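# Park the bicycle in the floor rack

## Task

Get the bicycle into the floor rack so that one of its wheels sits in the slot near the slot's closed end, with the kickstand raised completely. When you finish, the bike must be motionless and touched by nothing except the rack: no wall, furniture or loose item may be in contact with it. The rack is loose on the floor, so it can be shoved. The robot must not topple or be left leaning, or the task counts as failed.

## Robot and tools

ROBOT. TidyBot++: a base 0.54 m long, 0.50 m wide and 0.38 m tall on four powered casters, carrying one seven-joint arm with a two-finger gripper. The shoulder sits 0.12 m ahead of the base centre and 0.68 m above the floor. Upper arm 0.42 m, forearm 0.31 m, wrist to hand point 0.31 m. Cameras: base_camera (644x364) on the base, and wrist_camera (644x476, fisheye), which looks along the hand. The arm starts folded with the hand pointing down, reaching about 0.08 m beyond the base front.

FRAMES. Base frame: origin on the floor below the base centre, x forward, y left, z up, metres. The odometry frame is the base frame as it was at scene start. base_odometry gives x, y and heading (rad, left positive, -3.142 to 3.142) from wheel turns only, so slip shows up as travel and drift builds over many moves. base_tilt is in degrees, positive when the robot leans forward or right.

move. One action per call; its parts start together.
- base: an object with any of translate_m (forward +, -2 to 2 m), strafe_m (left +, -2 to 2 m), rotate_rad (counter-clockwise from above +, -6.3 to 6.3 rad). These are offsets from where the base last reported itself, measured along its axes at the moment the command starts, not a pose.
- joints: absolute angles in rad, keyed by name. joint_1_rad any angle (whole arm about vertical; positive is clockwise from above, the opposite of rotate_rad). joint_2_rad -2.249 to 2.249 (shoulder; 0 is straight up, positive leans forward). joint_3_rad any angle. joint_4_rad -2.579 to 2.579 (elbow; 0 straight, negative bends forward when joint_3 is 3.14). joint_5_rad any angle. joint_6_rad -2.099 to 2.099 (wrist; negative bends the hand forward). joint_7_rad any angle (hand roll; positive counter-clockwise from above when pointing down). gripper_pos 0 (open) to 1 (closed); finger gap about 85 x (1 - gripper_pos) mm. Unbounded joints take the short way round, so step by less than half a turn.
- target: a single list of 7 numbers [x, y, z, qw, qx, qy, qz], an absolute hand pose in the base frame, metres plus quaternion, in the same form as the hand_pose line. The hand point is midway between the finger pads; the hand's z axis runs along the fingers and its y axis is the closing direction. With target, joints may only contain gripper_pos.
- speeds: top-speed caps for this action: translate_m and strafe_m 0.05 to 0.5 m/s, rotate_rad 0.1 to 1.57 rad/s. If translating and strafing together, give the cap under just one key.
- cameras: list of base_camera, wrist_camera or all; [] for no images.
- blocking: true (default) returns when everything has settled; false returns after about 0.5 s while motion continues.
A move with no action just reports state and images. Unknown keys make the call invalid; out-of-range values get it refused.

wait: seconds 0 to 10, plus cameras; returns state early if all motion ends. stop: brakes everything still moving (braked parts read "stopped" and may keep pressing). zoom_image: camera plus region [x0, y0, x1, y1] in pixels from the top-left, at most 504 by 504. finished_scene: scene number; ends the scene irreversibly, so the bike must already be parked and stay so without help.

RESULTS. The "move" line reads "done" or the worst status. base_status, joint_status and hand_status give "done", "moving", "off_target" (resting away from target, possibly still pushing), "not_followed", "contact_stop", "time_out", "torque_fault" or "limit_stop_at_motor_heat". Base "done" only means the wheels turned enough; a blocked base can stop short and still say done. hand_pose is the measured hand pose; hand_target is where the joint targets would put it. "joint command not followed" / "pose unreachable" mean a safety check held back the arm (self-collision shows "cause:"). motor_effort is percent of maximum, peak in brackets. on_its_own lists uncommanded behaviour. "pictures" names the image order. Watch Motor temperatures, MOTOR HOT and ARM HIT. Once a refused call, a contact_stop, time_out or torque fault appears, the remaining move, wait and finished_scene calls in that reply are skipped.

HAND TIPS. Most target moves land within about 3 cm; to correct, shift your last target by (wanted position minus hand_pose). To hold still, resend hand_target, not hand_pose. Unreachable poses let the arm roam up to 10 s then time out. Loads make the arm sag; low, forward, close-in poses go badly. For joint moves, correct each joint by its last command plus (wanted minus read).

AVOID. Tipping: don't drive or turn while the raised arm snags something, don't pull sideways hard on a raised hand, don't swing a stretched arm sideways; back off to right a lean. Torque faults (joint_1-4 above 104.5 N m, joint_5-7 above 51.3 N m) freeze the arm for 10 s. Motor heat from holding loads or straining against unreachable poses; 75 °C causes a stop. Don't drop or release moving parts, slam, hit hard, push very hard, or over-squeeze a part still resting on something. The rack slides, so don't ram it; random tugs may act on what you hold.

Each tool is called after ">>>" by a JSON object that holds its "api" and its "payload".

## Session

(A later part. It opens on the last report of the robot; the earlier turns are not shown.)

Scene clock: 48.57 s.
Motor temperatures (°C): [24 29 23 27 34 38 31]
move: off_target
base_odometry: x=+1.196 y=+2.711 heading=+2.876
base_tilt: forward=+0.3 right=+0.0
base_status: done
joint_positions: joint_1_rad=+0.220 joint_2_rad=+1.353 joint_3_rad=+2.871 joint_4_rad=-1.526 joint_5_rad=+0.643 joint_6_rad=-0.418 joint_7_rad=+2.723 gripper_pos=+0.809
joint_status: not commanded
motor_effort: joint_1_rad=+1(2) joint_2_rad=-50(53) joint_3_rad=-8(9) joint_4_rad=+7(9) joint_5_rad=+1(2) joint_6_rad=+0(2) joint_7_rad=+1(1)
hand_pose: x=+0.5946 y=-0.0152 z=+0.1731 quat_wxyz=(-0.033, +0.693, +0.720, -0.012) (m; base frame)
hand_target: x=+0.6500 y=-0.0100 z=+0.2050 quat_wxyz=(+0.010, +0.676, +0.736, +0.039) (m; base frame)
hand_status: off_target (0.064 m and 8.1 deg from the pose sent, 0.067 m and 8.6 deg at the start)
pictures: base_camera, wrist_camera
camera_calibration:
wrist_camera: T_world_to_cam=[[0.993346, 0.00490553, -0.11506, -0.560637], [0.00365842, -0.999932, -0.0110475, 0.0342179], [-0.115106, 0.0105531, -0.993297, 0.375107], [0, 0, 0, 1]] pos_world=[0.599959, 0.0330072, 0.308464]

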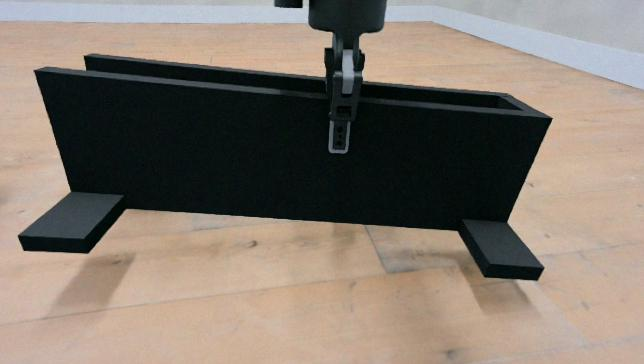

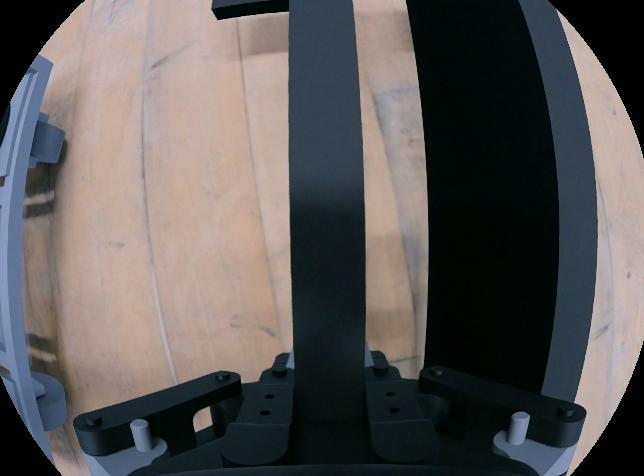

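>>> {"api": "move", "payload": {"base": {"strafe_m": 0.10}, "speeds": {"strafe_m": 0.2}, "cameras": ["base_camera","wrist_camera"]}}

Scene clock: 50.07 s.
Motor temperatures (°C): [24 29 23 27 34 38 31]
move: done
base_odometry: x=+1.170 y=+2.614 heading=+2.876
base_tilt: forward=+0.2 right=+0.0
base_status: done
joint_positions: joint_1_rad=+0.215 joint_2_rad=+1.353 joint_3_rad=+2.871 joint_4_rad=-1.526 joint_5_rad=+0.643 joint_6_rad=-0.416 joint_7_rad=+2.723 gripper_pos=+0.809
joint_status: not commanded
motor_effort: joint_1_rad=+1(5) joint_2_rad=-51(51) joint_3_rad=-8(10) joint_4_rad=+7(7) joint_5_rad=+1(2) joint_6_rad=+0(1) joint_7_rad=+1(1)
hand_pose: x=+0.5950 y=-0.0127 z=+0.1731 quat_wxyz=(-0.033, +0.691, +0.722, -0.012) (m; base frame)
hand_target: x=+0.6500 y=-0.0100 z=+0.2050 quat_wxyz=(+0.010, +0.676, +0.736, +0.039) (m; base frame)
hand_status: not commanded
pictures: base_camera, wrist_camera
camera_calibration:
wrist_camera: T_world_to_cam=[[0.993418, 0.00979663, -0.114123, -0.561154], [0.00853302, -0.999897, -0.0115556, 0.0339174], [-0.114225, 0.0105057, -0.993399, 0.374606], [0, 0, 0, 1]] pos_world=[0.59996, 0.0354758, 0.308485]

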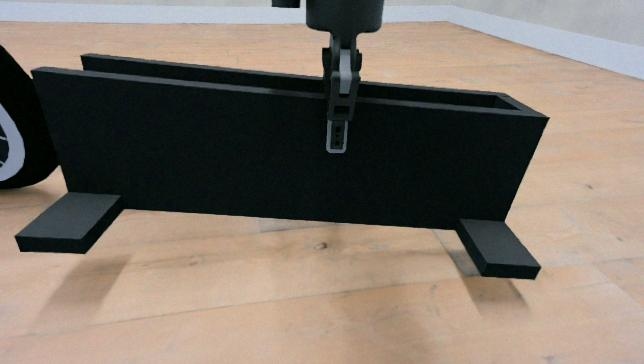

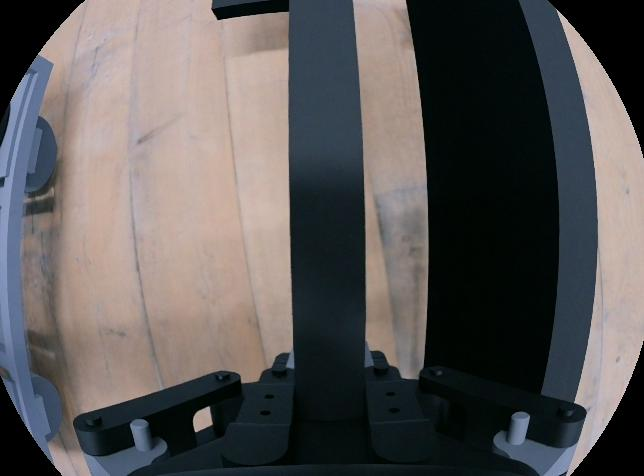

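>>> {"api": "move", "payload": {"base": {"translate_m": 0.05}, "target": [0.632, -0.01, 0.112, 0.010, 0.676, 0.736, 0.039], "speeds": {"translate_m": 0.2}, "cameras": ["base_camera","wrist_camera"]}}

Scene clock: 51.50 s.
Motor temperatures (°C): [24 29 23 27 34 38 31]
move: off_target
base_odometry: x=+1.121 y=+2.627 heading=+2.877
base_tilt: forward=+0.3 right=+0.0
base_status: done
joint_positions: joint_1_rad=+0.193 joint_2_rad=+1.471 joint_3_rad=+2.913 joint_4_rad=-1.449 joint_5_rad=+0.724 joint_6_rad=-0.316 joint_7_rad=+2.684 gripper_pos=+0.809
joint_status: not commanded
motor_effort: joint_1_rad=+2(2) joint_2_rad=-43(52) joint_3_rad=-7(9) joint_4_rad=+5(9) joint_5_rad=+0(1) joint_6_rad=+2(3) joint_7_rad=+1(2)
hand_pose: x=+0.6065 y=-0.0159 z=+0.1170 quat_wxyz=(-0.012, +0.680, +0.733, +0.004) (m; base frame)
hand_target: x=+0.6320 y=-0.0100 z=+0.1120 quat_wxyz=(+0.010, +0.676, +0.736, +0.039) (m; base frame)
hand_status: off_target (0.027 m and 4.7 deg from the pose sent, 0.071 m and 8.0 deg at the start)
pictures: base_camera, wrist_camera
camera_calibration:
wrist_camera: T_world_to_cam=[[0.997344, 0.0390729, -0.06147, -0.587059], [0.0388215, -0.999232, -0.00527828, 0.0108755], [-0.061629, 0.0028779, -0.998095, 0.288707], [0, 0, 0, 1]] pos_world=[0.60287, 0.0329744, 0.252128]

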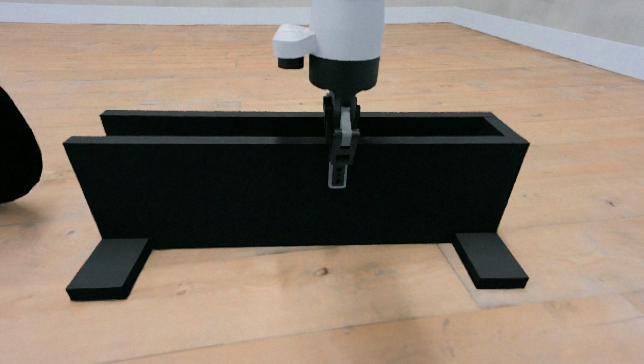

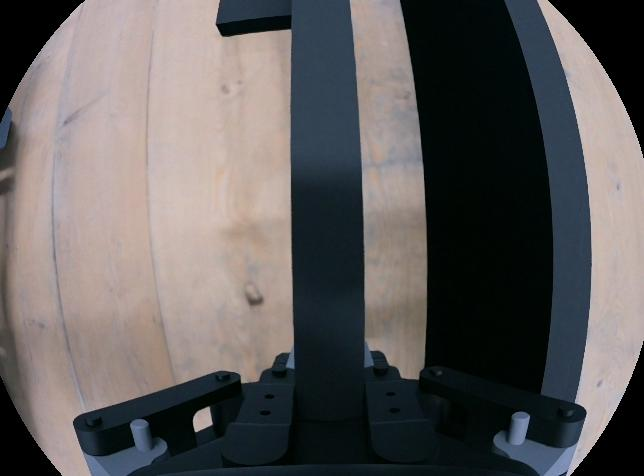

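>>> {"api": "move", "payload": {"base": {"translate_m": 0.033}, "target": [0.632, -0.01, 0.122, 0.010, 0.703, 0.709, 0.039], "speeds": {"translate_m": 0.1}, "cameras": ["base_camera"]}}

>>> {"api": "move", "payload": {"target": [0.632, -0.01, 0.108, 0.010, 0.703, 0.709, 0.039], "cameras": ["base_camera","wrist_camera"]}}

Scene clock: 53.03 s.
Motor temperatures (°C): [24 29 23 27 34 38 31]
move: off_target
base_odometry: x=+1.089 y=+2.635 heading=+2.877
base_tilt: forward=+0.2 right=+0.0
base_status: done
joint_positions: joint_1_rad=+0.187 joint_2_rad=+1.468 joint_3_rad=+2.925 joint_4_rad=-1.457 joint_5_rad=+0.724 joint_6_rad=-0.305 joint_7_rad=+2.619 gripper_pos=+0.809
joint_status: not commanded
motor_effort: joint_1_rad=+1(3) joint_2_rad=-44(46) joint_3_rad=-7(8) joint_4_rad=+5(7) joint_5_rad=+1(2) joint_6_rad=+2(3) joint_7_rad=+1(2)
hand_pose: x=+0.6046 y=-0.0179 z=+0.1165 quat_wxyz=(-0.010, +0.701, +0.713, +0.002) (m; base frame)
hand_target: x=+0.6320 y=-0.0100 z=+0.1220 quat_wxyz=(+0.010, +0.704, +0.710, +0.039) (m; base frame)
hand_status: off_target (0.029 m and 4.8 deg from the pose sent, 0.027 m and 6.0 deg at the start)
pictures: base_camera

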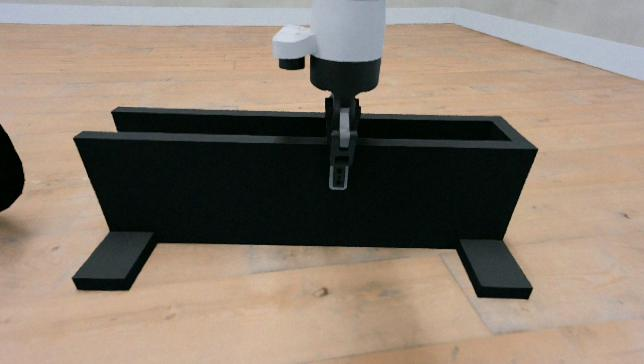

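Scene clock: 53.67 s.
Motor temperatures (°C): [24 29 23 27 34 38 31]
move: off_target
base_odometry: x=+1.089 y=+2.635 heading=+2.877
base_tilt: forward=+0.2 right=+0.0
base_status: not commanded
joint_positions: joint_1_rad=+0.186 joint_2_rad=+1.472 joint_3_rad=+2.925 joint_4_rad=-1.451 joint_5_rad=+0.724 joint_6_rad=-0.305 joint_7_rad=+2.619 gripper_pos=+0.809
joint_status: not commanded
motor_effort: joint_1_rad=+2(2) joint_2_rad=-40(44) joint_3_rad=-6(7) joint_4_rad=+6(8) joint_5_rad=+1(1) joint_6_rad=+5(6) joint_7_rad=+1(1)
hand_pose: x=+0.6068 y=-0.0181 z=+0.1154 quat_wxyz=(-0.008, +0.701, +0.713, +0.003) (m; base frame)
hand_target: x=+0.6320 y=-0.0100 z=+0.1080 quat_wxyz=(+0.010, +0.704, +0.710, +0.039) (m; base frame)
hand_status: off_target (0.027 m and 4.6 deg from the pose sent, 0.030 m and 4.8 deg at the start)
pictures: base_camera, wrist_camera
camera_calibration:
wrist_camera: T_world_to_cam=[[0.998102, -0.0202051, -0.0581817, -0.589245], [-0.0201573, -0.999796, 0.00140741, 0.043655], [-0.0581982, -0.000231952, -0.998305, 0.285012], [0, 0, 0, 1]] pos_world=[0.605593, 0.0318065, 0.250184]

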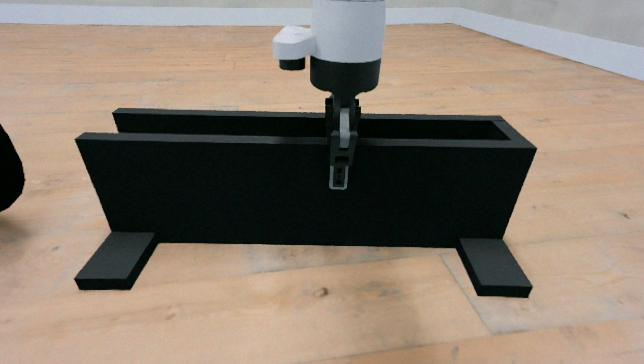

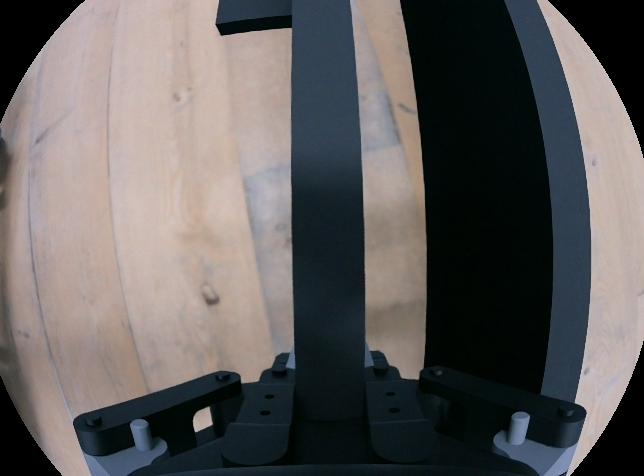

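>>> {"api": "move", "payload": {"joints": {"gripper_pos": 0.4}, "cameras": []}}

>>> {"api": "move", "payload": {"target": [0.60, -0.01, 0.30, 0.010, 0.703, 0.709, 0.039], "cameras": ["base_camera"]}}

>>> {"api": "move", "payload": {"joints": {"joint_1_rad": 0, "joint_2_rad": -0.187, "joint_3_rad": 3.14, "joint_4_rad": -1.885, "joint_5_rad": 0, "joint_6_rad": -1.0, "joint_7_rad": 1.57}}}

Scene clock: 56.07 s.
Motor temperatures (°C): [24 29 23 27 34 38 31]
move: done
base_odometry: x=+1.089 y=+2.635 heading=+2.877
base_tilt: forward=+0.2 right=-0.1
base_status: not commanded
joint_positions: joint_1_rad=+0.186 joint_2_rad=+1.473 joint_3_rad=+2.925 joint_4_rad=-1.440 joint_5_rad=+0.724 joint_6_rad=-0.272 joint_7_rad=+2.619 gripper_pos=+0.400
joint_status: all done
motor_effort: joint_1_rad=+1(2) joint_2_rad=-41(43) joint_3_rad=-5(7) joint_4_rad=+5(7) joint_5_rad=+0(2) joint_6_rad=+0(5) joint_7_rad=+1(1)
hand_pose: x=+0.6212 y=-0.0141 z=+0.1155 quat_wxyz=(+0.000, +0.702, +0.712, +0.022) (m; base frame)
hand_target: x=+0.6320 y=-0.0100 z=+0.1080 quat_wxyz=(+0.010, +0.704, +0.710, +0.039) (m; base frame)
hand_status: not commanded
pictures: none
No camera images: "cameras" was empty.

Scene clock: 57.73 s.
Motor temperatures (°C): [24 29 23 27 34 38 31]
move: off_target
base_odometry: x=+1.089 y=+2.635 heading=+2.877
base_tilt: forward=+0.2 right=+0.0
base_status: not commanded
joint_positions: joint_1_rad=+0.228 joint_2_rad=+1.047 joint_3_rad=+2.875 joint_4_rad=-1.773 joint_5_rad=+0.715 joint_6_rad=-0.275 joint_7_rad=+2.619 gripper_pos=+0.400
joint_status: not commanded
motor_effort: joint_1_rad=+1(1) joint_2_rad=-37(44) joint_3_rad=-5(5) joint_4_rad=+7(7) joint_5_rad=+0(2) joint_6_rad=+1(2) joint_7_rad=+1(1)
hand_pose: x=+0.6225 y=-0.0120 z=+0.2980 quat_wxyz=(+0.034, +0.686, +0.725, +0.058) (m; base frame)
hand_target: x=+0.6000 y=-0.0100 z=+0.3000 quat_wxyz=(+0.010, +0.704, +0.710, +0.039) (m; base frame)
hand_status: off_target (0.023 m and 4.5 deg from the pose sent, 0.186 m and 2.3 deg at the start)
pictures: base_camera

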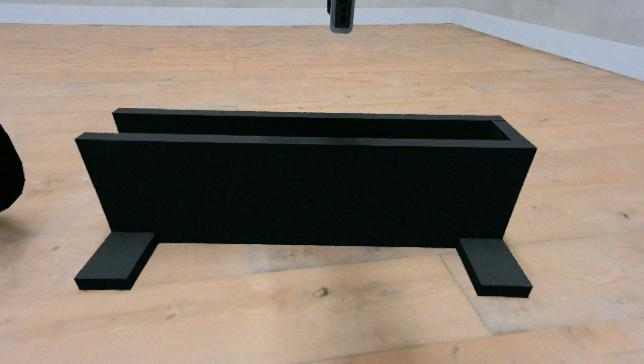

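Scene clock: 60.53 s.
Motor temperatures (°C): [24 29 23 27 34 38 31]
move: done
base_odometry: x=+1.089 y=+2.635 heading=+2.877
base_tilt: forward=+0.3 right=+0.0
base_status: not commanded
joint_positions: joint_1_rad=+0.018 joint_2_rad=-0.176 joint_3_rad=+3.111 joint_4_rad=-1.867 joint_5_rad=+0.050 joint_6_rad=-0.935 joint_7_rad=+1.611 gripper_pos=+0.400
joint_status: all done
motor_effort: joint_1_rad=+1(2) joint_2_rad=-12(41) joint_3_rad=+0(6) joint_4_rad=+19(21) joint_5_rad=+1(3) joint_6_rad=+4(5) joint_7_rad=+1(2)
hand_pose: x=+0.5106 y=-0.0059 z=+0.7879 quat_wxyz=(+0.030, +0.966, +0.035, +0.255) (m; base frame)
hand_target: x=+0.4862 y=+0.0020 z=+0.7742 quat_wxyz=(+0.000, +0.976, +0.000, +0.220) (m; base frame)
hand_status: not commanded
pictures: base_camera, wrist_camera
camera_calibration:
wrist_camera: T_world_to_cam=[[0.0459184, -0.998862, 0.0128931, -0.0295088], [-0.877921, -0.0465098, -0.476541, 0.873134], [0.476598, 0.0105629, -0.879058, 0.583903], [0, 0, 0, 1]] pos_world=[0.48961, 0.00496634, 0.929748]

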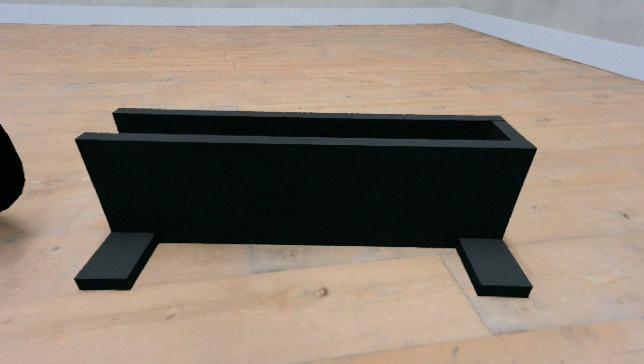

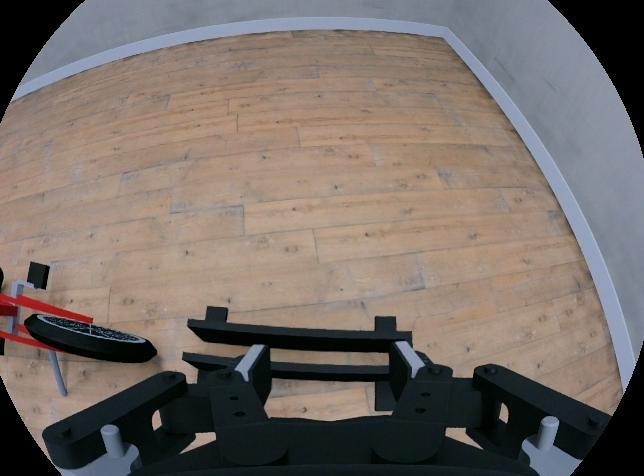

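>>> {"api": "move", "payload": {"base": {"translate_m": -0.15, "strafe_m": 0.9}, "cameras": ["base_camera","wrist_camera"]}}

Scene clock: 63.90 s.
Motor temperatures (°C): [24 29 23 27 34 38 31]
move: done
base_odometry: x=+0.998 y=+1.727 heading=+2.876
base_tilt: forward=+0.2 right=+0.0
base_status: done
joint_positions: joint_1_rad=+0.013 joint_2_rad=-0.176 joint_3_rad=+3.118 joint_4_rad=-1.868 joint_5_rad=+0.045 joint_6_rad=-0.937 joint_7_rad=+1.609 gripper_pos=+0.400
joint_status: not commanded
motor_effort: joint_1_rad=+1(2) joint_2_rad=-12(13) joint_3_rad=+0(2) joint_4_rad=+19(20) joint_5_rad=+1(2) joint_6_rad=+4(5) joint_7_rad=+1(1)
hand_pose: x=+0.5100 y=-0.0053 z=+0.7873 quat_wxyz=(+0.026, +0.966, +0.032, +0.253) (m; base frame)
hand_target: x=+0.4862 y=+0.0020 z=+0.7742 quat_wxyz=(+0.000, +0.976, +0.000, +0.220) (m; base frame)
hand_status: not commanded
pictures: base_camera, wrist_camera
camera_calibration:
wrist_camera: T_world_to_cam=[[0.0421141, -0.999099, 0.00521461, -0.0208618], [-0.87922, -0.0395389, -0.474773, 0.871619], [0.474551, 0.0154098, -0.880093, 0.58553], [0, 0, 0, 1]] pos_world=[0.489359, 0.00459696, 0.929251]

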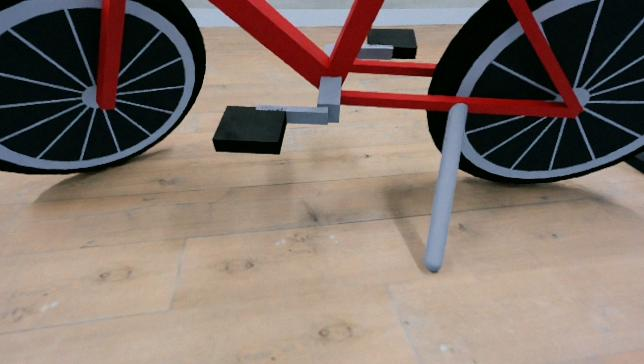

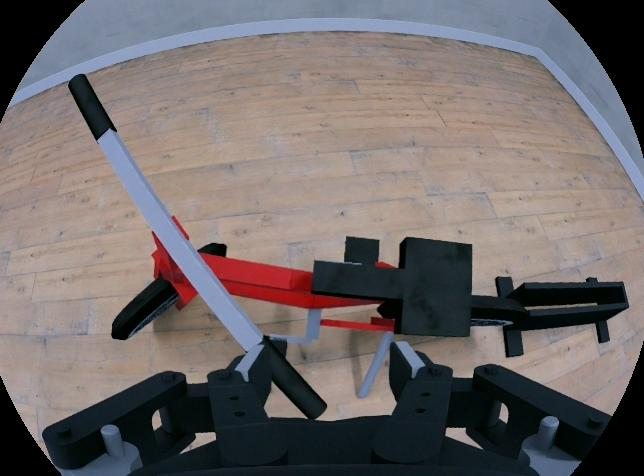

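>>> {"api": "move", "payload": {"base": {"translate_m": -0.025, "strafe_m": 0.06}, "target": [0.62, 0.06, 0.80, 0, 0.9063, 0.4226, 0], "joints": {"gripper_pos": 0.3}}}

Scene clock: 67.10 s.
Motor temperatures (°C): [24 29 23 27 34 38 31]
move: off_target
base_odometry: x=+1.007 y=+1.663 heading=+2.876
base_tilt: forward=+0.3 right=+0.0
base_status: done
joint_positions: joint_1_rad=-0.041 joint_2_rad=+0.466 joint_3_rad=+3.053 joint_4_rad=-0.916 joint_5_rad=+0.045 joint_6_rad=-1.686 joint_7_rad=+2.249 gripper_pos=+0.300
joint_status: all done
motor_effort: joint_1_rad=+1(2) joint_2_rad=-33(34) joint_3_rad=-1(2) joint_4_rad=+17(20) joint_5_rad=+0(2) joint_6_rad=+1(5) joint_7_rad=+1(1)
hand_pose: x=+0.6368 y=+0.0450 z=+0.8074 quat_wxyz=(+0.013, +0.922, +0.385, +0.036) (m; base frame)
hand_target: x=+0.6200 y=+0.0600 z=+0.8000 quat_wxyz=(+0.000, +0.906, +0.423, +0.000) (m; base frame)
hand_status: off_target (0.024 m and 6.4 deg from the pose sent, 0.129 m and 54.4 deg at the start)
pictures: base_camera, wrist_camera
camera_calibration:
wrist_camera: T_world_to_cam=[[0.685533, -0.728039, -0.00206712, -0.392087], [-0.727509, -0.684921, -0.0401684, 0.576263], [0.0278283, 0.0290406, -0.999191, 0.9223], [0, 0, 0, 1]] pos_world=[0.66236, 0.0824557, 0.943891]

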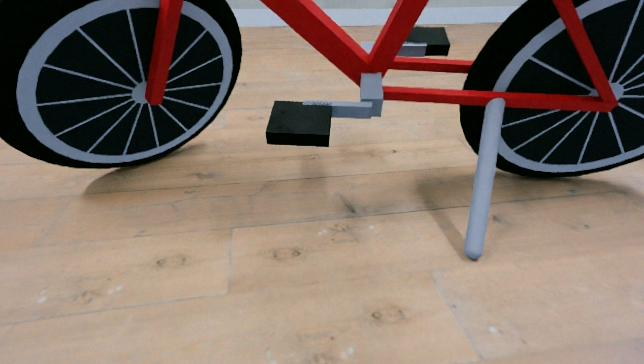

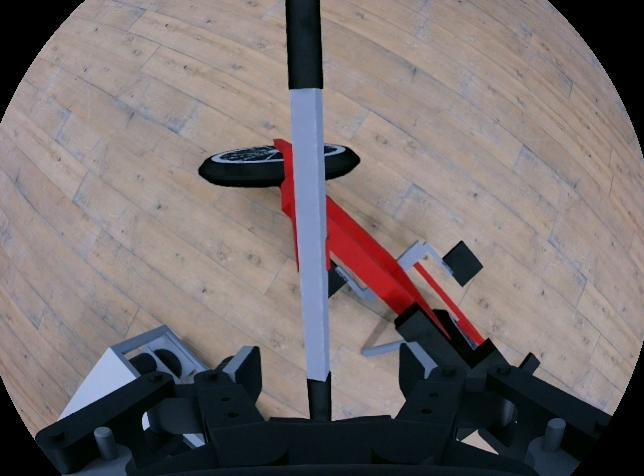

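>>> {"api": "move", "payload": {"base": {"translate_m": -0.02}, "target": [0.66, 0.07, 0.72, 0, 0.91355, 0.40674, 0], "cameras": ["wrist_camera"]}}

>>> {"api": "move", "payload": {"target": [0.68, 0.068, 0.67, 0, 0.91355, 0.40674, 0], "cameras": ["wrist_camera"]}}

Scene clock: 68.97 s.
Motor temperatures (°C): [24 29 23 27 34 38 31]
move: off_target
base_odometry: x=+1.026 y=+1.657 heading=+2.876
base_tilt: forward=+0.2 right=+0.0
base_status: done
joint_positions: joint_1_rad=-0.053 joint_2_rad=+0.581 joint_3_rad=+3.051 joint_4_rad=-0.982 joint_5_rad=+0.045 joint_6_rad=-1.615 joint_7_rad=+2.251 gripper_pos=+0.300
joint_status: not commanded
motor_effort: joint_1_rad=+1(1) joint_2_rad=-36(40) joint_3_rad=-2(2) joint_4_rad=+17(18) joint_5_rad=+0(1) joint_6_rad=+0(1) joint_7_rad=+1(1)
hand_pose: x=+0.6495 y=+0.0539 z=+0.7260 quat_wxyz=(-0.007, +0.919, +0.393, -0.016) (m; base frame)
hand_target: x=+0.6600 y=+0.0700 z=+0.7200 quat_wxyz=(+0.000, +0.914, +0.407, +0.000) (m; base frame)
hand_status: off_target (0.020 m and 2.6 deg from the pose sent, 0.094 m and 5.1 deg at the start)
pictures: wrist_camera
camera_calibration:
wrist_camera: T_world_to_cam=[[0.693983, -0.716074, -0.074999, -0.347674], [-0.715208, -0.69761, 0.042634, 0.520817], [-0.0828492, 0.0240526, -0.996272, 0.91038], [0, 0, 0, 1]] pos_world=[0.689197, 0.0924695, 0.858707]

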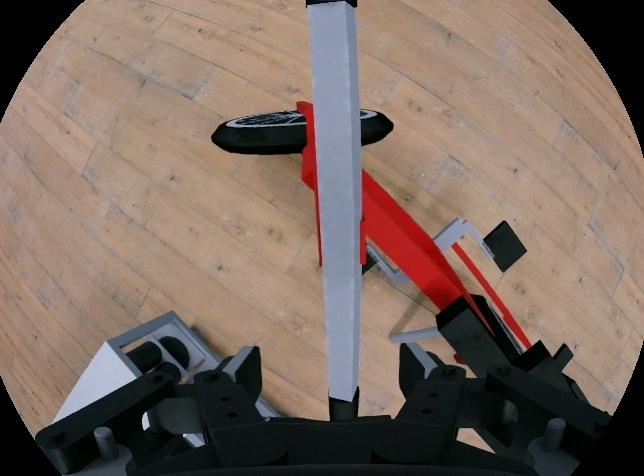

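Scene clock: 69.87 s.
Motor temperatures (°C): [24 29 23 27 34 38 31]
move: off_target
base_odometry: x=+1.026 y=+1.657 heading=+2.876
base_tilt: forward=+0.3 right=+0.0
base_status: not commanded
joint_positions: joint_1_rad=-0.053 joint_2_rad=+0.639 joint_3_rad=+3.046 joint_4_rad=-1.027 joint_5_rad=+0.045 joint_6_rad=-1.518 joint_7_rad=+2.251 gripper_pos=+0.300
joint_status: not commanded
motor_effort: joint_1_rad=+1(1) joint_2_rad=-38(41) joint_3_rad=-1(2) joint_4_rad=+17(18) joint_5_rad=+1(1) joint_6_rad=+0(1) joint_7_rad=+1(1)
hand_pose: x=+0.6659 y=+0.0589 z=+0.6800 quat_wxyz=(-0.011, +0.918, +0.396, -0.018) (m; base frame)
hand_target: x=+0.6800 y=+0.0680 z=+0.6700 quat_wxyz=(+0.000, +0.914, +0.407, +0.000) (m; base frame)
hand_status: off_target (0.020 m and 2.7 deg from the pose sent, 0.065 m and 2.6 deg at the start)
pictures: wrist_camera
camera_calibration:
wrist_camera: T_world_to_cam=[[0.697541, -0.711596, -0.0840732, -0.355412], [-0.710979, -0.701938, 0.0423308, 0.535694], [-0.0891365, 0.0302468, -0.99556, 0.869139], [0, 0, 0, 1]] pos_world=[0.706254, 0.0968247, 0.812723]

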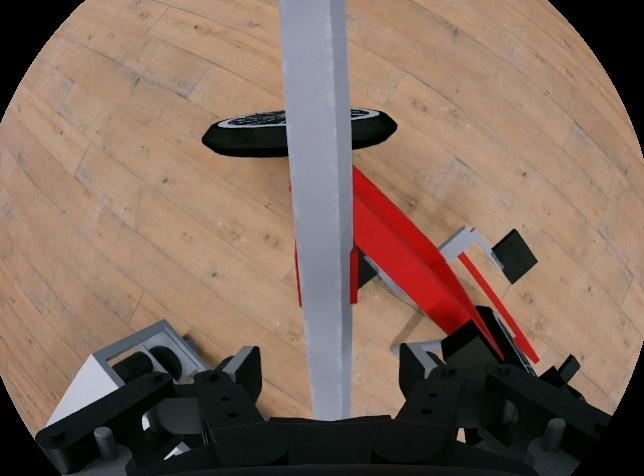

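>>> {"api": "move", "payload": {"target": [0.68, 0.068, 0.608, 0, 0.90631, 0.42262, 0], "cameras": ["wrist_camera", "base_camera"]}}

Scene clock: 71.30 s.
Motor temperatures (°C): [24 29 23 27 34 38 31]
move: off_target
base_odometry: x=+1.026 y=+1.657 heading=+2.876
base_tilt: forward=+0.2 right=+0.0
base_status: not commanded
joint_positions: joint_1_rad=-0.053 joint_2_rad=+0.670 joint_3_rad=+3.029 joint_4_rad=-1.167 joint_5_rad=+0.046 joint_6_rad=-1.350 joint_7_rad=+2.251 gripper_pos=+0.300
joint_status: not commanded
motor_effort: joint_1_rad=+1(1) joint_2_rad=-39(41) joint_3_rad=-2(2) joint_4_rad=+16(17) joint_5_rad=+1(2) joint_6_rad=-1(1) joint_7_rad=+1(1)
hand_pose: x=+0.6642 y=+0.0694 z=+0.6199 quat_wxyz=(-0.018, +0.914, +0.405, -0.017) (m; base frame)
hand_target: x=+0.6800 y=+0.0680 z=+0.6080 quat_wxyz=(+0.000, +0.906, +0.423, +0.000) (m; base frame)
hand_status: off_target (0.020 m and 3.6 deg from the pose sent, 0.074 m and 4.1 deg at the start)
pictures: base_camera, wrist_camera
camera_calibration:
wrist_camera: T_world_to_cam=[[0.710823, -0.69676, -0.0962072, -0.354151], [-0.697029, -0.71612, 0.0363688, 0.539791], [-0.0942362, 0.0412075, -0.994697, 0.810858], [0, 0, 0, 1]] pos_world=[0.704401, 0.106383, 0.752855]

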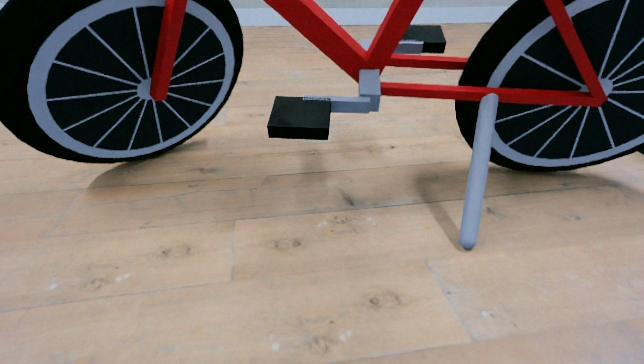

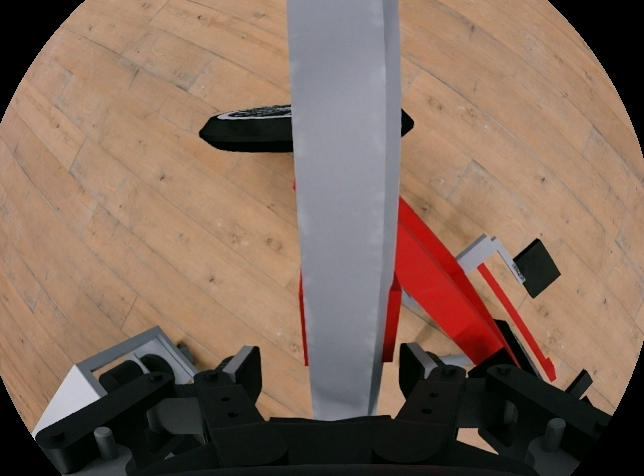

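>>> {"api": "move", "payload": {"target": [0.673, 0.048, 0.608, 0, 0.90631, 0.42262, 0], "cameras": ["wrist_camera"]}}

>>> {"api": "zoom_image", "payload": {"camera": "wrist_camera", "region": [200, 150, 500, 450]}}

Scene clock: 72.23 s.
Motor temperatures (°C): [24 29 23 27 34 38 31]
move: off_target
base_odometry: x=+1.026 y=+1.657 heading=+2.876
base_tilt: forward=+0.2 right=+0.0
base_status: not commanded
joint_positions: joint_1_rad=-0.019 joint_2_rad=+0.667 joint_3_rad=+3.022 joint_4_rad=-1.209 joint_5_rad=+0.048 joint_6_rad=-1.328 joint_7_rad=+2.265 gripper_pos=+0.300
joint_status: not commanded
motor_effort: joint_1_rad=+1(2) joint_2_rad=-38(40) joint_3_rad=-2(3) joint_4_rad=+15(17) joint_5_rad=+1(2) joint_6_rad=+0(1) joint_7_rad=+1(1)
hand_pose: x=+0.6563 y=+0.0529 z=+0.6096 quat_wxyz=(-0.021, +0.916, +0.400, -0.024) (m; base frame)
hand_target: x=+0.6730 y=+0.0480 z=+0.6080 quat_wxyz=(+0.000, +0.906, +0.423, +0.000) (m; base frame)
hand_status: off_target (0.017 m and 4.7 deg from the pose sent, 0.026 m and 3.6 deg at the start)
pictures: wrist_camera
camera_calibration:
wrist_camera: T_world_to_cam=[[0.701519, -0.704464, -0.107714, -0.347494], [-0.704199, -0.708444, 0.0470178, 0.520666], [-0.109431, 0.0428681, -0.99307, 0.809524], [0, 0, 0, 1]] pos_world=[0.699014, 0.0893632, 0.742004]

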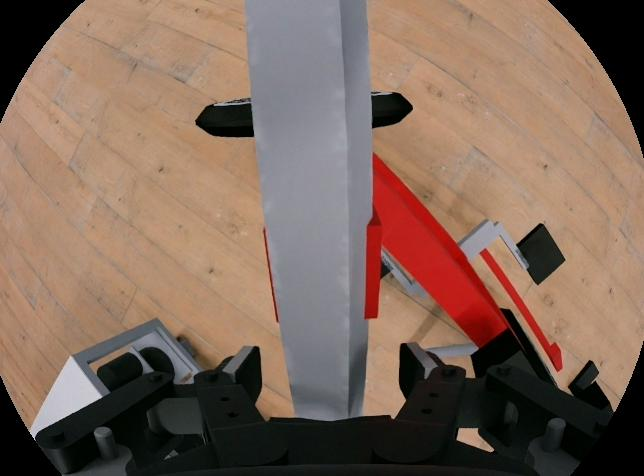

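Scaled by 1.680.

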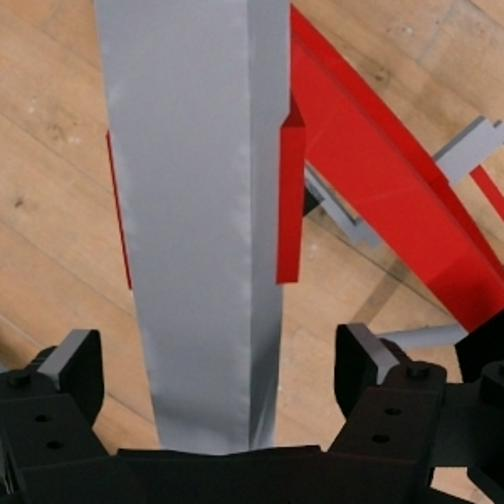

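>>> {"api": "move", "payload": {"target": [0.673, 0.048, 0.605, 0, 0.891, 0.454, 0], "cameras": ["wrist_camera"]}}

>>> {"api": "move", "payload": {"joints": {"gripper_pos": 1.0}, "cameras": ["wrist_camera","base_camera"]}}

Scene clock: 72.97 s.
Motor temperatures (°C): [24 29 23 27 34 38 31]
move: off_target
base_odometry: x=+1.026 y=+1.657 heading=+2.876
base_tilt: forward=+0.2 right=+0.0
base_status: not commanded
joint_positions: joint_1_rad=-0.015 joint_2_rad=+0.667 joint_3_rad=+3.009 joint_4_rad=-1.212 joint_5_rad=+0.056 joint_6_rad=-1.320 joint_7_rad=+2.332 gripper_pos=+0.300
joint_status: not commanded
motor_effort: joint_1_rad=+1(1) joint_2_rad=-38(38) joint_3_rad=-2(2) joint_4_rad=+16(17) joint_5_rad=+0(1) joint_6_rad=-1(1) joint_7_rad=+1(1)
hand_pose: x=+0.6575 y=+0.0546 z=+0.6091 quat_wxyz=(-0.021, +0.901, +0.434, -0.021) (m; base frame)
hand_target: x=+0.6730 y=+0.0480 z=+0.6050 quat_wxyz=(+0.000, +0.891, +0.454, +0.000) (m; base frame)
hand_status: off_target (0.017 m and 4.3 deg from the pose sent, 0.018 m and 7.8 deg at the start)
pictures: wrist_camera
camera_calibration:
wrist_camera: T_world_to_cam=[[0.752849, -0.64956, -0.10625, -0.384754], [-0.649692, -0.75924, 0.0381336, 0.495057], [-0.105439, 0.0403207, -0.993608, 0.806915], [0, 0, 0, 1]] pos_world=[0.696376, 0.0934107, 0.741999]

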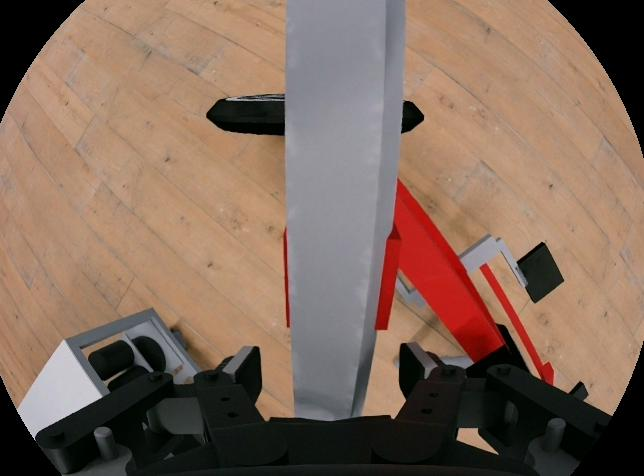

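Scene clock: 73.90 s.
Motor temperatures (°C): [24 29 23 27 34 38 31]
move: off_target
base_odometry: x=+1.026 y=+1.657 heading=+2.876
base_tilt: forward=+0.2 right=+0.0
base_status: not commanded
joint_positions: joint_1_rad=-0.014 joint_2_rad=+0.666 joint_3_rad=+3.009 joint_4_rad=-1.212 joint_5_rad=+0.059 joint_6_rad=-1.317 joint_7_rad=+2.332 gripper_pos=+0.767
joint_status: gripper_pos off_target (ended at +0.767, target +1.000)
motor_effort: joint_1_rad=+2(3) joint_2_rad=-37(38) joint_3_rad=-2(3) joint_4_rad=+16(16) joint_5_rad=+1(1) joint_6_rad=-1(2) joint_7_rad=+2(3)
hand_pose: x=+0.6585 y=+0.0537 z=+0.6092 quat_wxyz=(-0.020, +0.901, +0.434, -0.019) (m; base frame)
hand_target: x=+0.6730 y=+0.0480 z=+0.6050 quat_wxyz=(+0.000, +0.891, +0.454, +0.000) (m; base frame)
hand_status: not commanded
pictures: base_camera, wrist_camera
camera_calibration:
wrist_camera: T_world_to_cam=[[0.753665, -0.64931, -0.101904, -0.389322], [-0.649369, -0.759565, 0.0371578, 0.49546], [-0.10153, 0.0381687, -0.9941, 0.804928], [0, 0, 0, 1]] pos_world=[0.696879, 0.0928201, 0.742095]

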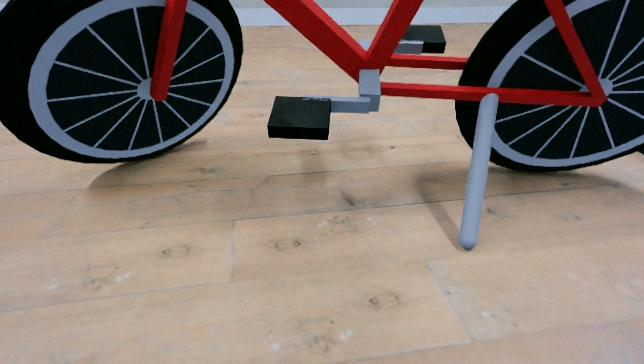

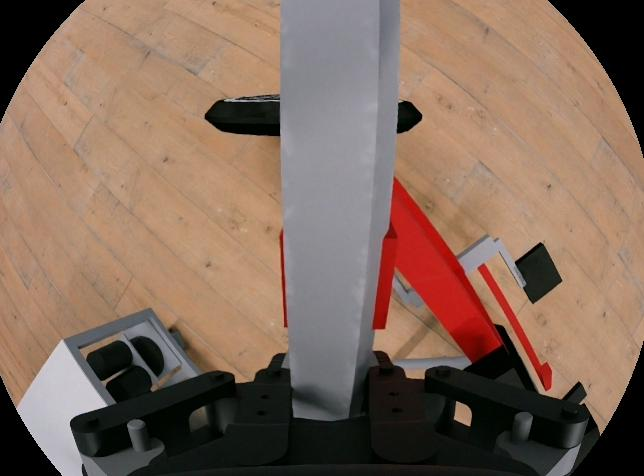

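>>> {"api": "move", "payload": {"target": [0.667, 0.050, 0.608, 0, 0.9304, 0.3665, 0], "cameras": []}}

>>> {"api": "move", "payload": {"target": [0.658, 0.067, 0.610, 0, 0.9724, 0.2334, 0], "cameras": ["wrist_camera"]}}

>>> {"api": "move", "payload": {"target": [0.653, 0.087, 0.613, 0, 0.9969, 0.0785, 0], "cameras": ["wrist_camera", "base_camera"]}}

Scene clock: 74.87 s.
Motor temperatures (°C): [24 29 23 27 34 38 31]
move: off_target
base_odometry: x=+1.026 y=+1.657 heading=+2.876
base_tilt: forward=+0.2 right=+0.0
base_status: not commanded
joint_positions: joint_1_rad=-0.023 joint_2_rad=+0.655 joint_3_rad=+3.010 joint_4_rad=-1.230 joint_5_rad=+0.059 joint_6_rad=-1.311 joint_7_rad=+2.191 gripper_pos=+0.778
joint_status: not commanded
motor_effort: joint_1_rad=+1(3) joint_2_rad=-37(38) joint_3_rad=-2(2) joint_4_rad=+15(16) joint_5_rad=-1(2) joint_6_rad=-2(2) joint_7_rad=+1(2)
hand_pose: x=+0.6535 y=+0.0577 z=+0.6101 quat_wxyz=(-0.017, +0.927, +0.374, -0.021) (m; base frame)
hand_target: x=+0.6670 y=+0.0500 z=+0.6080 quat_wxyz=(+0.000, +0.930, +0.367, +0.000) (m; base frame)
hand_status: off_target (0.016 m and 3.3 deg from the pose sent, 0.009 m and 9.0 deg at the start)
pictures: none
No camera images: "cameras" was empty.

Scene clock: 75.93 s.
Motor temperatures (°C): [24 29 23 27 34 38 31]
move: off_target
base_odometry: x=+1.026 y=+1.657 heading=+2.876
base_tilt: forward=+0.2 right=+0.0
base_status: not commanded
joint_positions: joint_1_rad=-0.073 joint_2_rad=+0.634 joint_3_rad=+3.051 joint_4_rad=-1.255 joint_5_rad=+0.059 joint_6_rad=-1.301 joint_7_rad=+1.922 gripper_pos=+0.793
joint_status: not commanded
motor_effort: joint_1_rad=+1(2) joint_2_rad=-36(37) joint_3_rad=-2(3) joint_4_rad=+15(16) joint_5_rad=-2(2) joint_6_rad=-1(2) joint_7_rad=+0(1)
hand_pose: x=+0.6474 y=+0.0650 z=+0.6128 quat_wxyz=(-0.001, +0.967, +0.255, -0.023) (m; base frame)
hand_target: x=+0.6580 y=+0.0670 z=+0.6100 quat_wxyz=(+0.000, +0.972, +0.233, +0.000) (m; base frame)
hand_status: off_target (0.011 m and 3.7 deg from the pose sent, 0.010 m and 17.2 deg at the start)
pictures: wrist_camera
camera_calibration:
wrist_camera: T_world_to_cam=[[0.45708, -0.887233, -0.0624208, -0.189949], [-0.885435, -0.460548, 0.062451, 0.614631], [-0.0841563, 0.0267245, -0.996094, 0.79767], [0, 0, 0, 1]] pos_world=[0.698167, 0.0932209, 0.744313]

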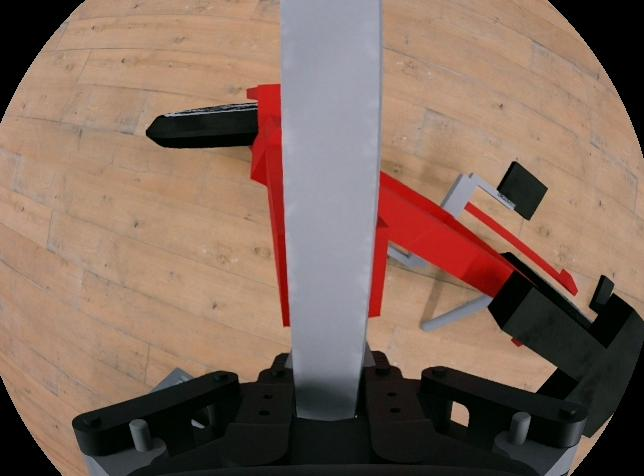

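Scene clock: 77.07 s.
Motor temperatures (°C): [24 29 23 27 34 38 31]
move: off_target
base_odometry: x=+1.026 y=+1.657 heading=+2.876
base_tilt: forward=+0.2 right=+0.0
base_status: not commanded
joint_positions: joint_1_rad=-0.139 joint_2_rad=+0.622 joint_3_rad=+3.108 joint_4_rad=-1.263 joint_5_rad=+0.057 joint_6_rad=-1.301 joint_7_rad=+1.613 gripper_pos=+0.808
joint_status: not commanded
motor_effort: joint_1_rad=+1(1) joint_2_rad=-35(36) joint_3_rad=-1(2) joint_4_rad=+16(17) joint_5_rad=+0(2) joint_6_rad=+1(1) joint_7_rad=-1(2)
hand_pose: x=+0.6441 y=+0.0733 z=+0.6162 quat_wxyz=(+0.019, +0.993, +0.112, -0.021) (m; base frame)
hand_target: x=+0.6530 y=+0.0870 z=+0.6130 quat_wxyz=(+0.000, +0.997, +0.079, +0.000) (m; base frame)
hand_status: off_target (0.017 m and 5.0 deg from the pose sent, 0.023 m and 20.7 deg at the start)
pictures: base_camera, wrist_camera
camera_calibration:
wrist_camera: T_world_to_cam=[[0.185305, -0.98255, -0.0160638, -0.0274086], [-0.980582, -0.185952, 0.0622869, 0.656493], [-0.064187, 0.00420978, -0.997929, 0.790549], [0, 0, 0, 1]] pos_world=[0.699567, 0.0918181, 0.747581]

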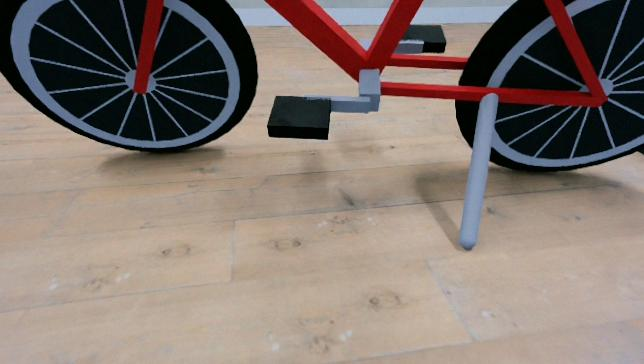

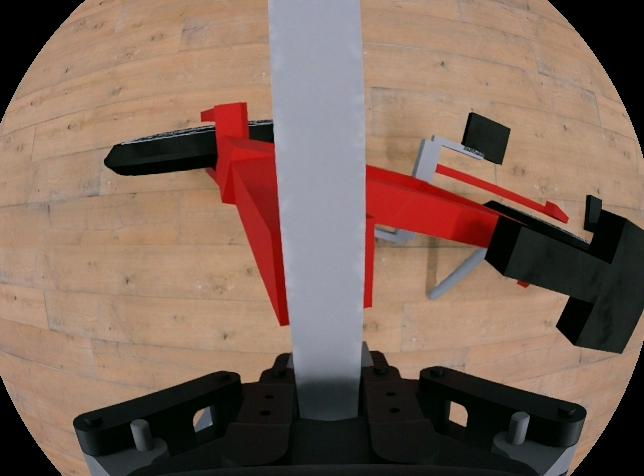

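>>> {"api": "move", "payload": {"target": [0.654, 0.096, 0.616, 0, 0.9990, -0.0436, 0], "cameras": ["wrist_camera", "base_camera"]}}

Scene clock: 78.20 s.
Motor temperatures (°C): [24 29 23 27 34 38 31]
move: off_target
base_odometry: x=+1.026 y=+1.657 heading=+2.876
base_tilt: forward=+0.2 right=+0.0
base_status: not commanded
joint_positions: joint_1_rad=-0.182 joint_2_rad=+0.615 joint_3_rad=+3.154 joint_4_rad=-1.263 joint_5_rad=+0.035 joint_6_rad=-1.301 joint_7_rad=+1.374 gripper_pos=+0.810
joint_status: not commanded
motor_effort: joint_1_rad=+0(1) joint_2_rad=-35(35) joint_3_rad=-1(1) joint_4_rad=+15(16) joint_5_rad=+0(1) joint_6_rad=+0(2) joint_7_rad=-2(2)
hand_pose: x=+0.6439 y=+0.0813 z=+0.6197 quat_wxyz=(+0.023, +1.000, -0.008, -0.014) (m; base frame)
hand_target: x=+0.6540 y=+0.0960 z=+0.6160 quat_wxyz=(+0.000, +0.999, -0.044, +0.000) (m; base frame)
hand_status: off_target (0.018 m and 5.2 deg from the pose sent, 0.025 m and 18.2 deg at the start)
pictures: base_camera, wrist_camera
camera_calibration:
wrist_camera: T_world_to_cam=[[-0.0529172, -0.998595, -0.00269059, 0.126961], [-0.997614, 0.0527452, 0.0445367, 0.660151], [-0.0443322, 0.00504093, -0.999004, 0.781759], [0, 0, 0, 1]] pos_world=[0.699952, 0.0880224, 0.751921]

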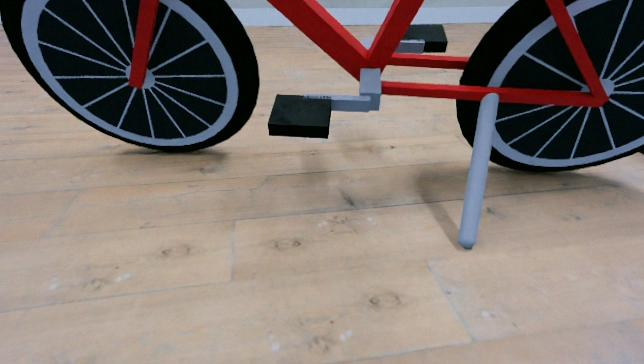

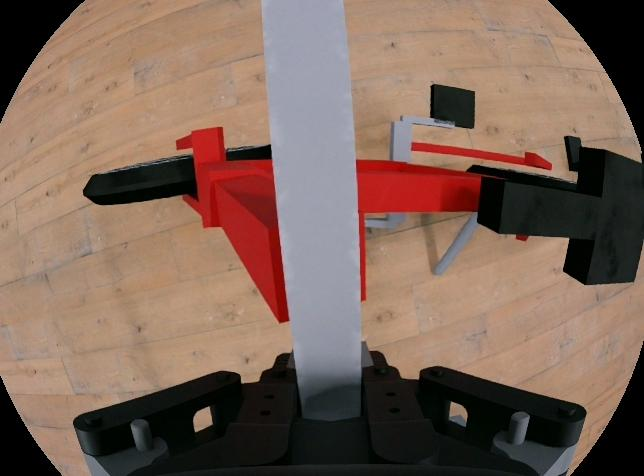

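>>> {"api": "move", "payload": {"target": [0.656, 0.102, 0.618, 0, 0.9959, -0.0906, 0], "cameras": ["wrist_camera", "base_camera"]}}

Scene clock: 78.90 s.
Motor temperatures (°C): [24 29 23 27 34 38 31]
move: off_target
base_odometry: x=+1.026 y=+1.657 heading=+2.876
base_tilt: forward=+0.2 right=+0.0
base_status: not commanded
joint_positions: joint_1_rad=-0.199 joint_2_rad=+0.614 joint_3_rad=+3.170 joint_4_rad=-1.256 joint_5_rad=+0.026 joint_6_rad=-1.301 joint_7_rad=+1.269 gripper_pos=+0.810
joint_status: not commanded
motor_effort: joint_1_rad=+0(1) joint_2_rad=-35(36) joint_3_rad=+0(1) joint_4_rad=+18(18) joint_5_rad=+0(1) joint_6_rad=+3(3) joint_7_rad=-1(3)
hand_pose: x=+0.6462 y=+0.0863 z=+0.6223 quat_wxyz=(+0.023, +0.998, -0.059, -0.009) (m; base frame)
hand_target: x=+0.6560 y=+0.1020 z=+0.6180 quat_wxyz=(+0.000, +0.996, -0.091, +0.000) (m; base frame)
hand_status: off_target (0.019 m and 4.6 deg from the pose sent, 0.024 m and 10.0 deg at the start)
pictures: base_camera, wrist_camera
camera_calibration:
wrist_camera: T_world_to_cam=[[-0.155699, -0.987801, -0.00266012, 0.197574], [-0.98733, 0.155541, 0.0314126, 0.654679], [-0.0306157, 0.00751735, -0.999503, 0.775623], [0, 0, 0, 1]] pos_world=[0.700893, 0.0875041, 0.755198]

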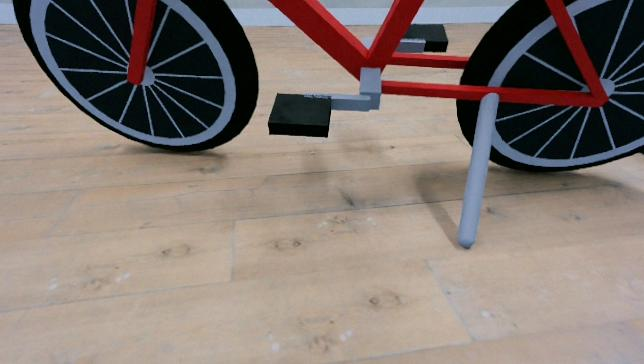

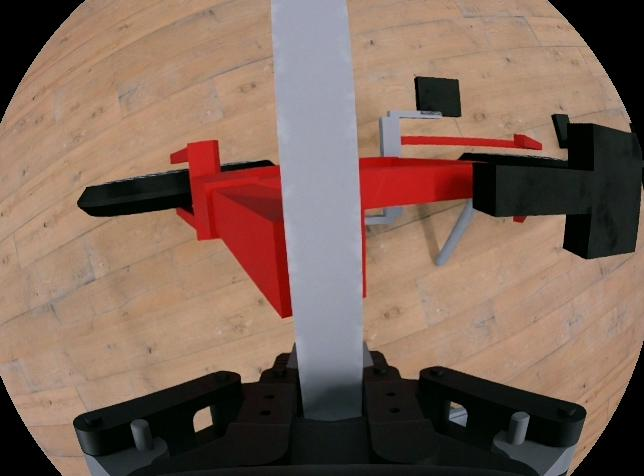

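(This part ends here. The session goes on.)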